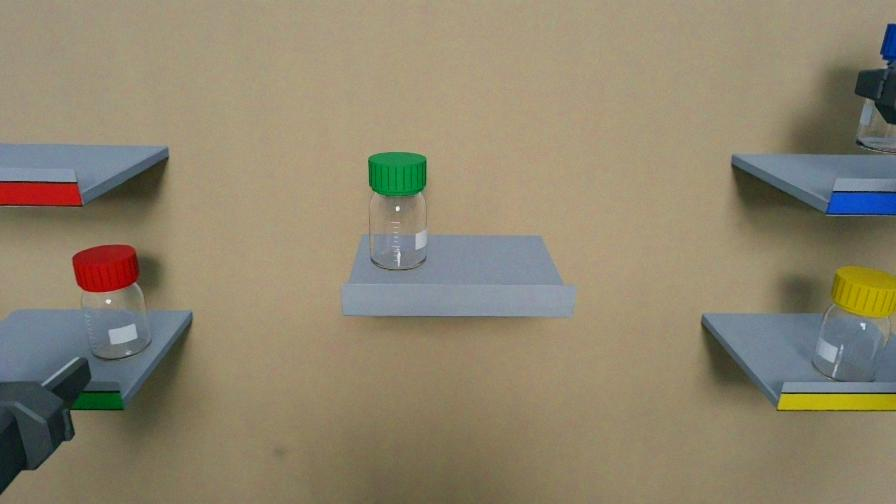

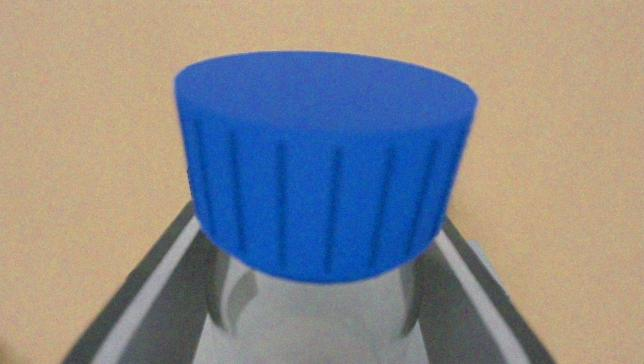

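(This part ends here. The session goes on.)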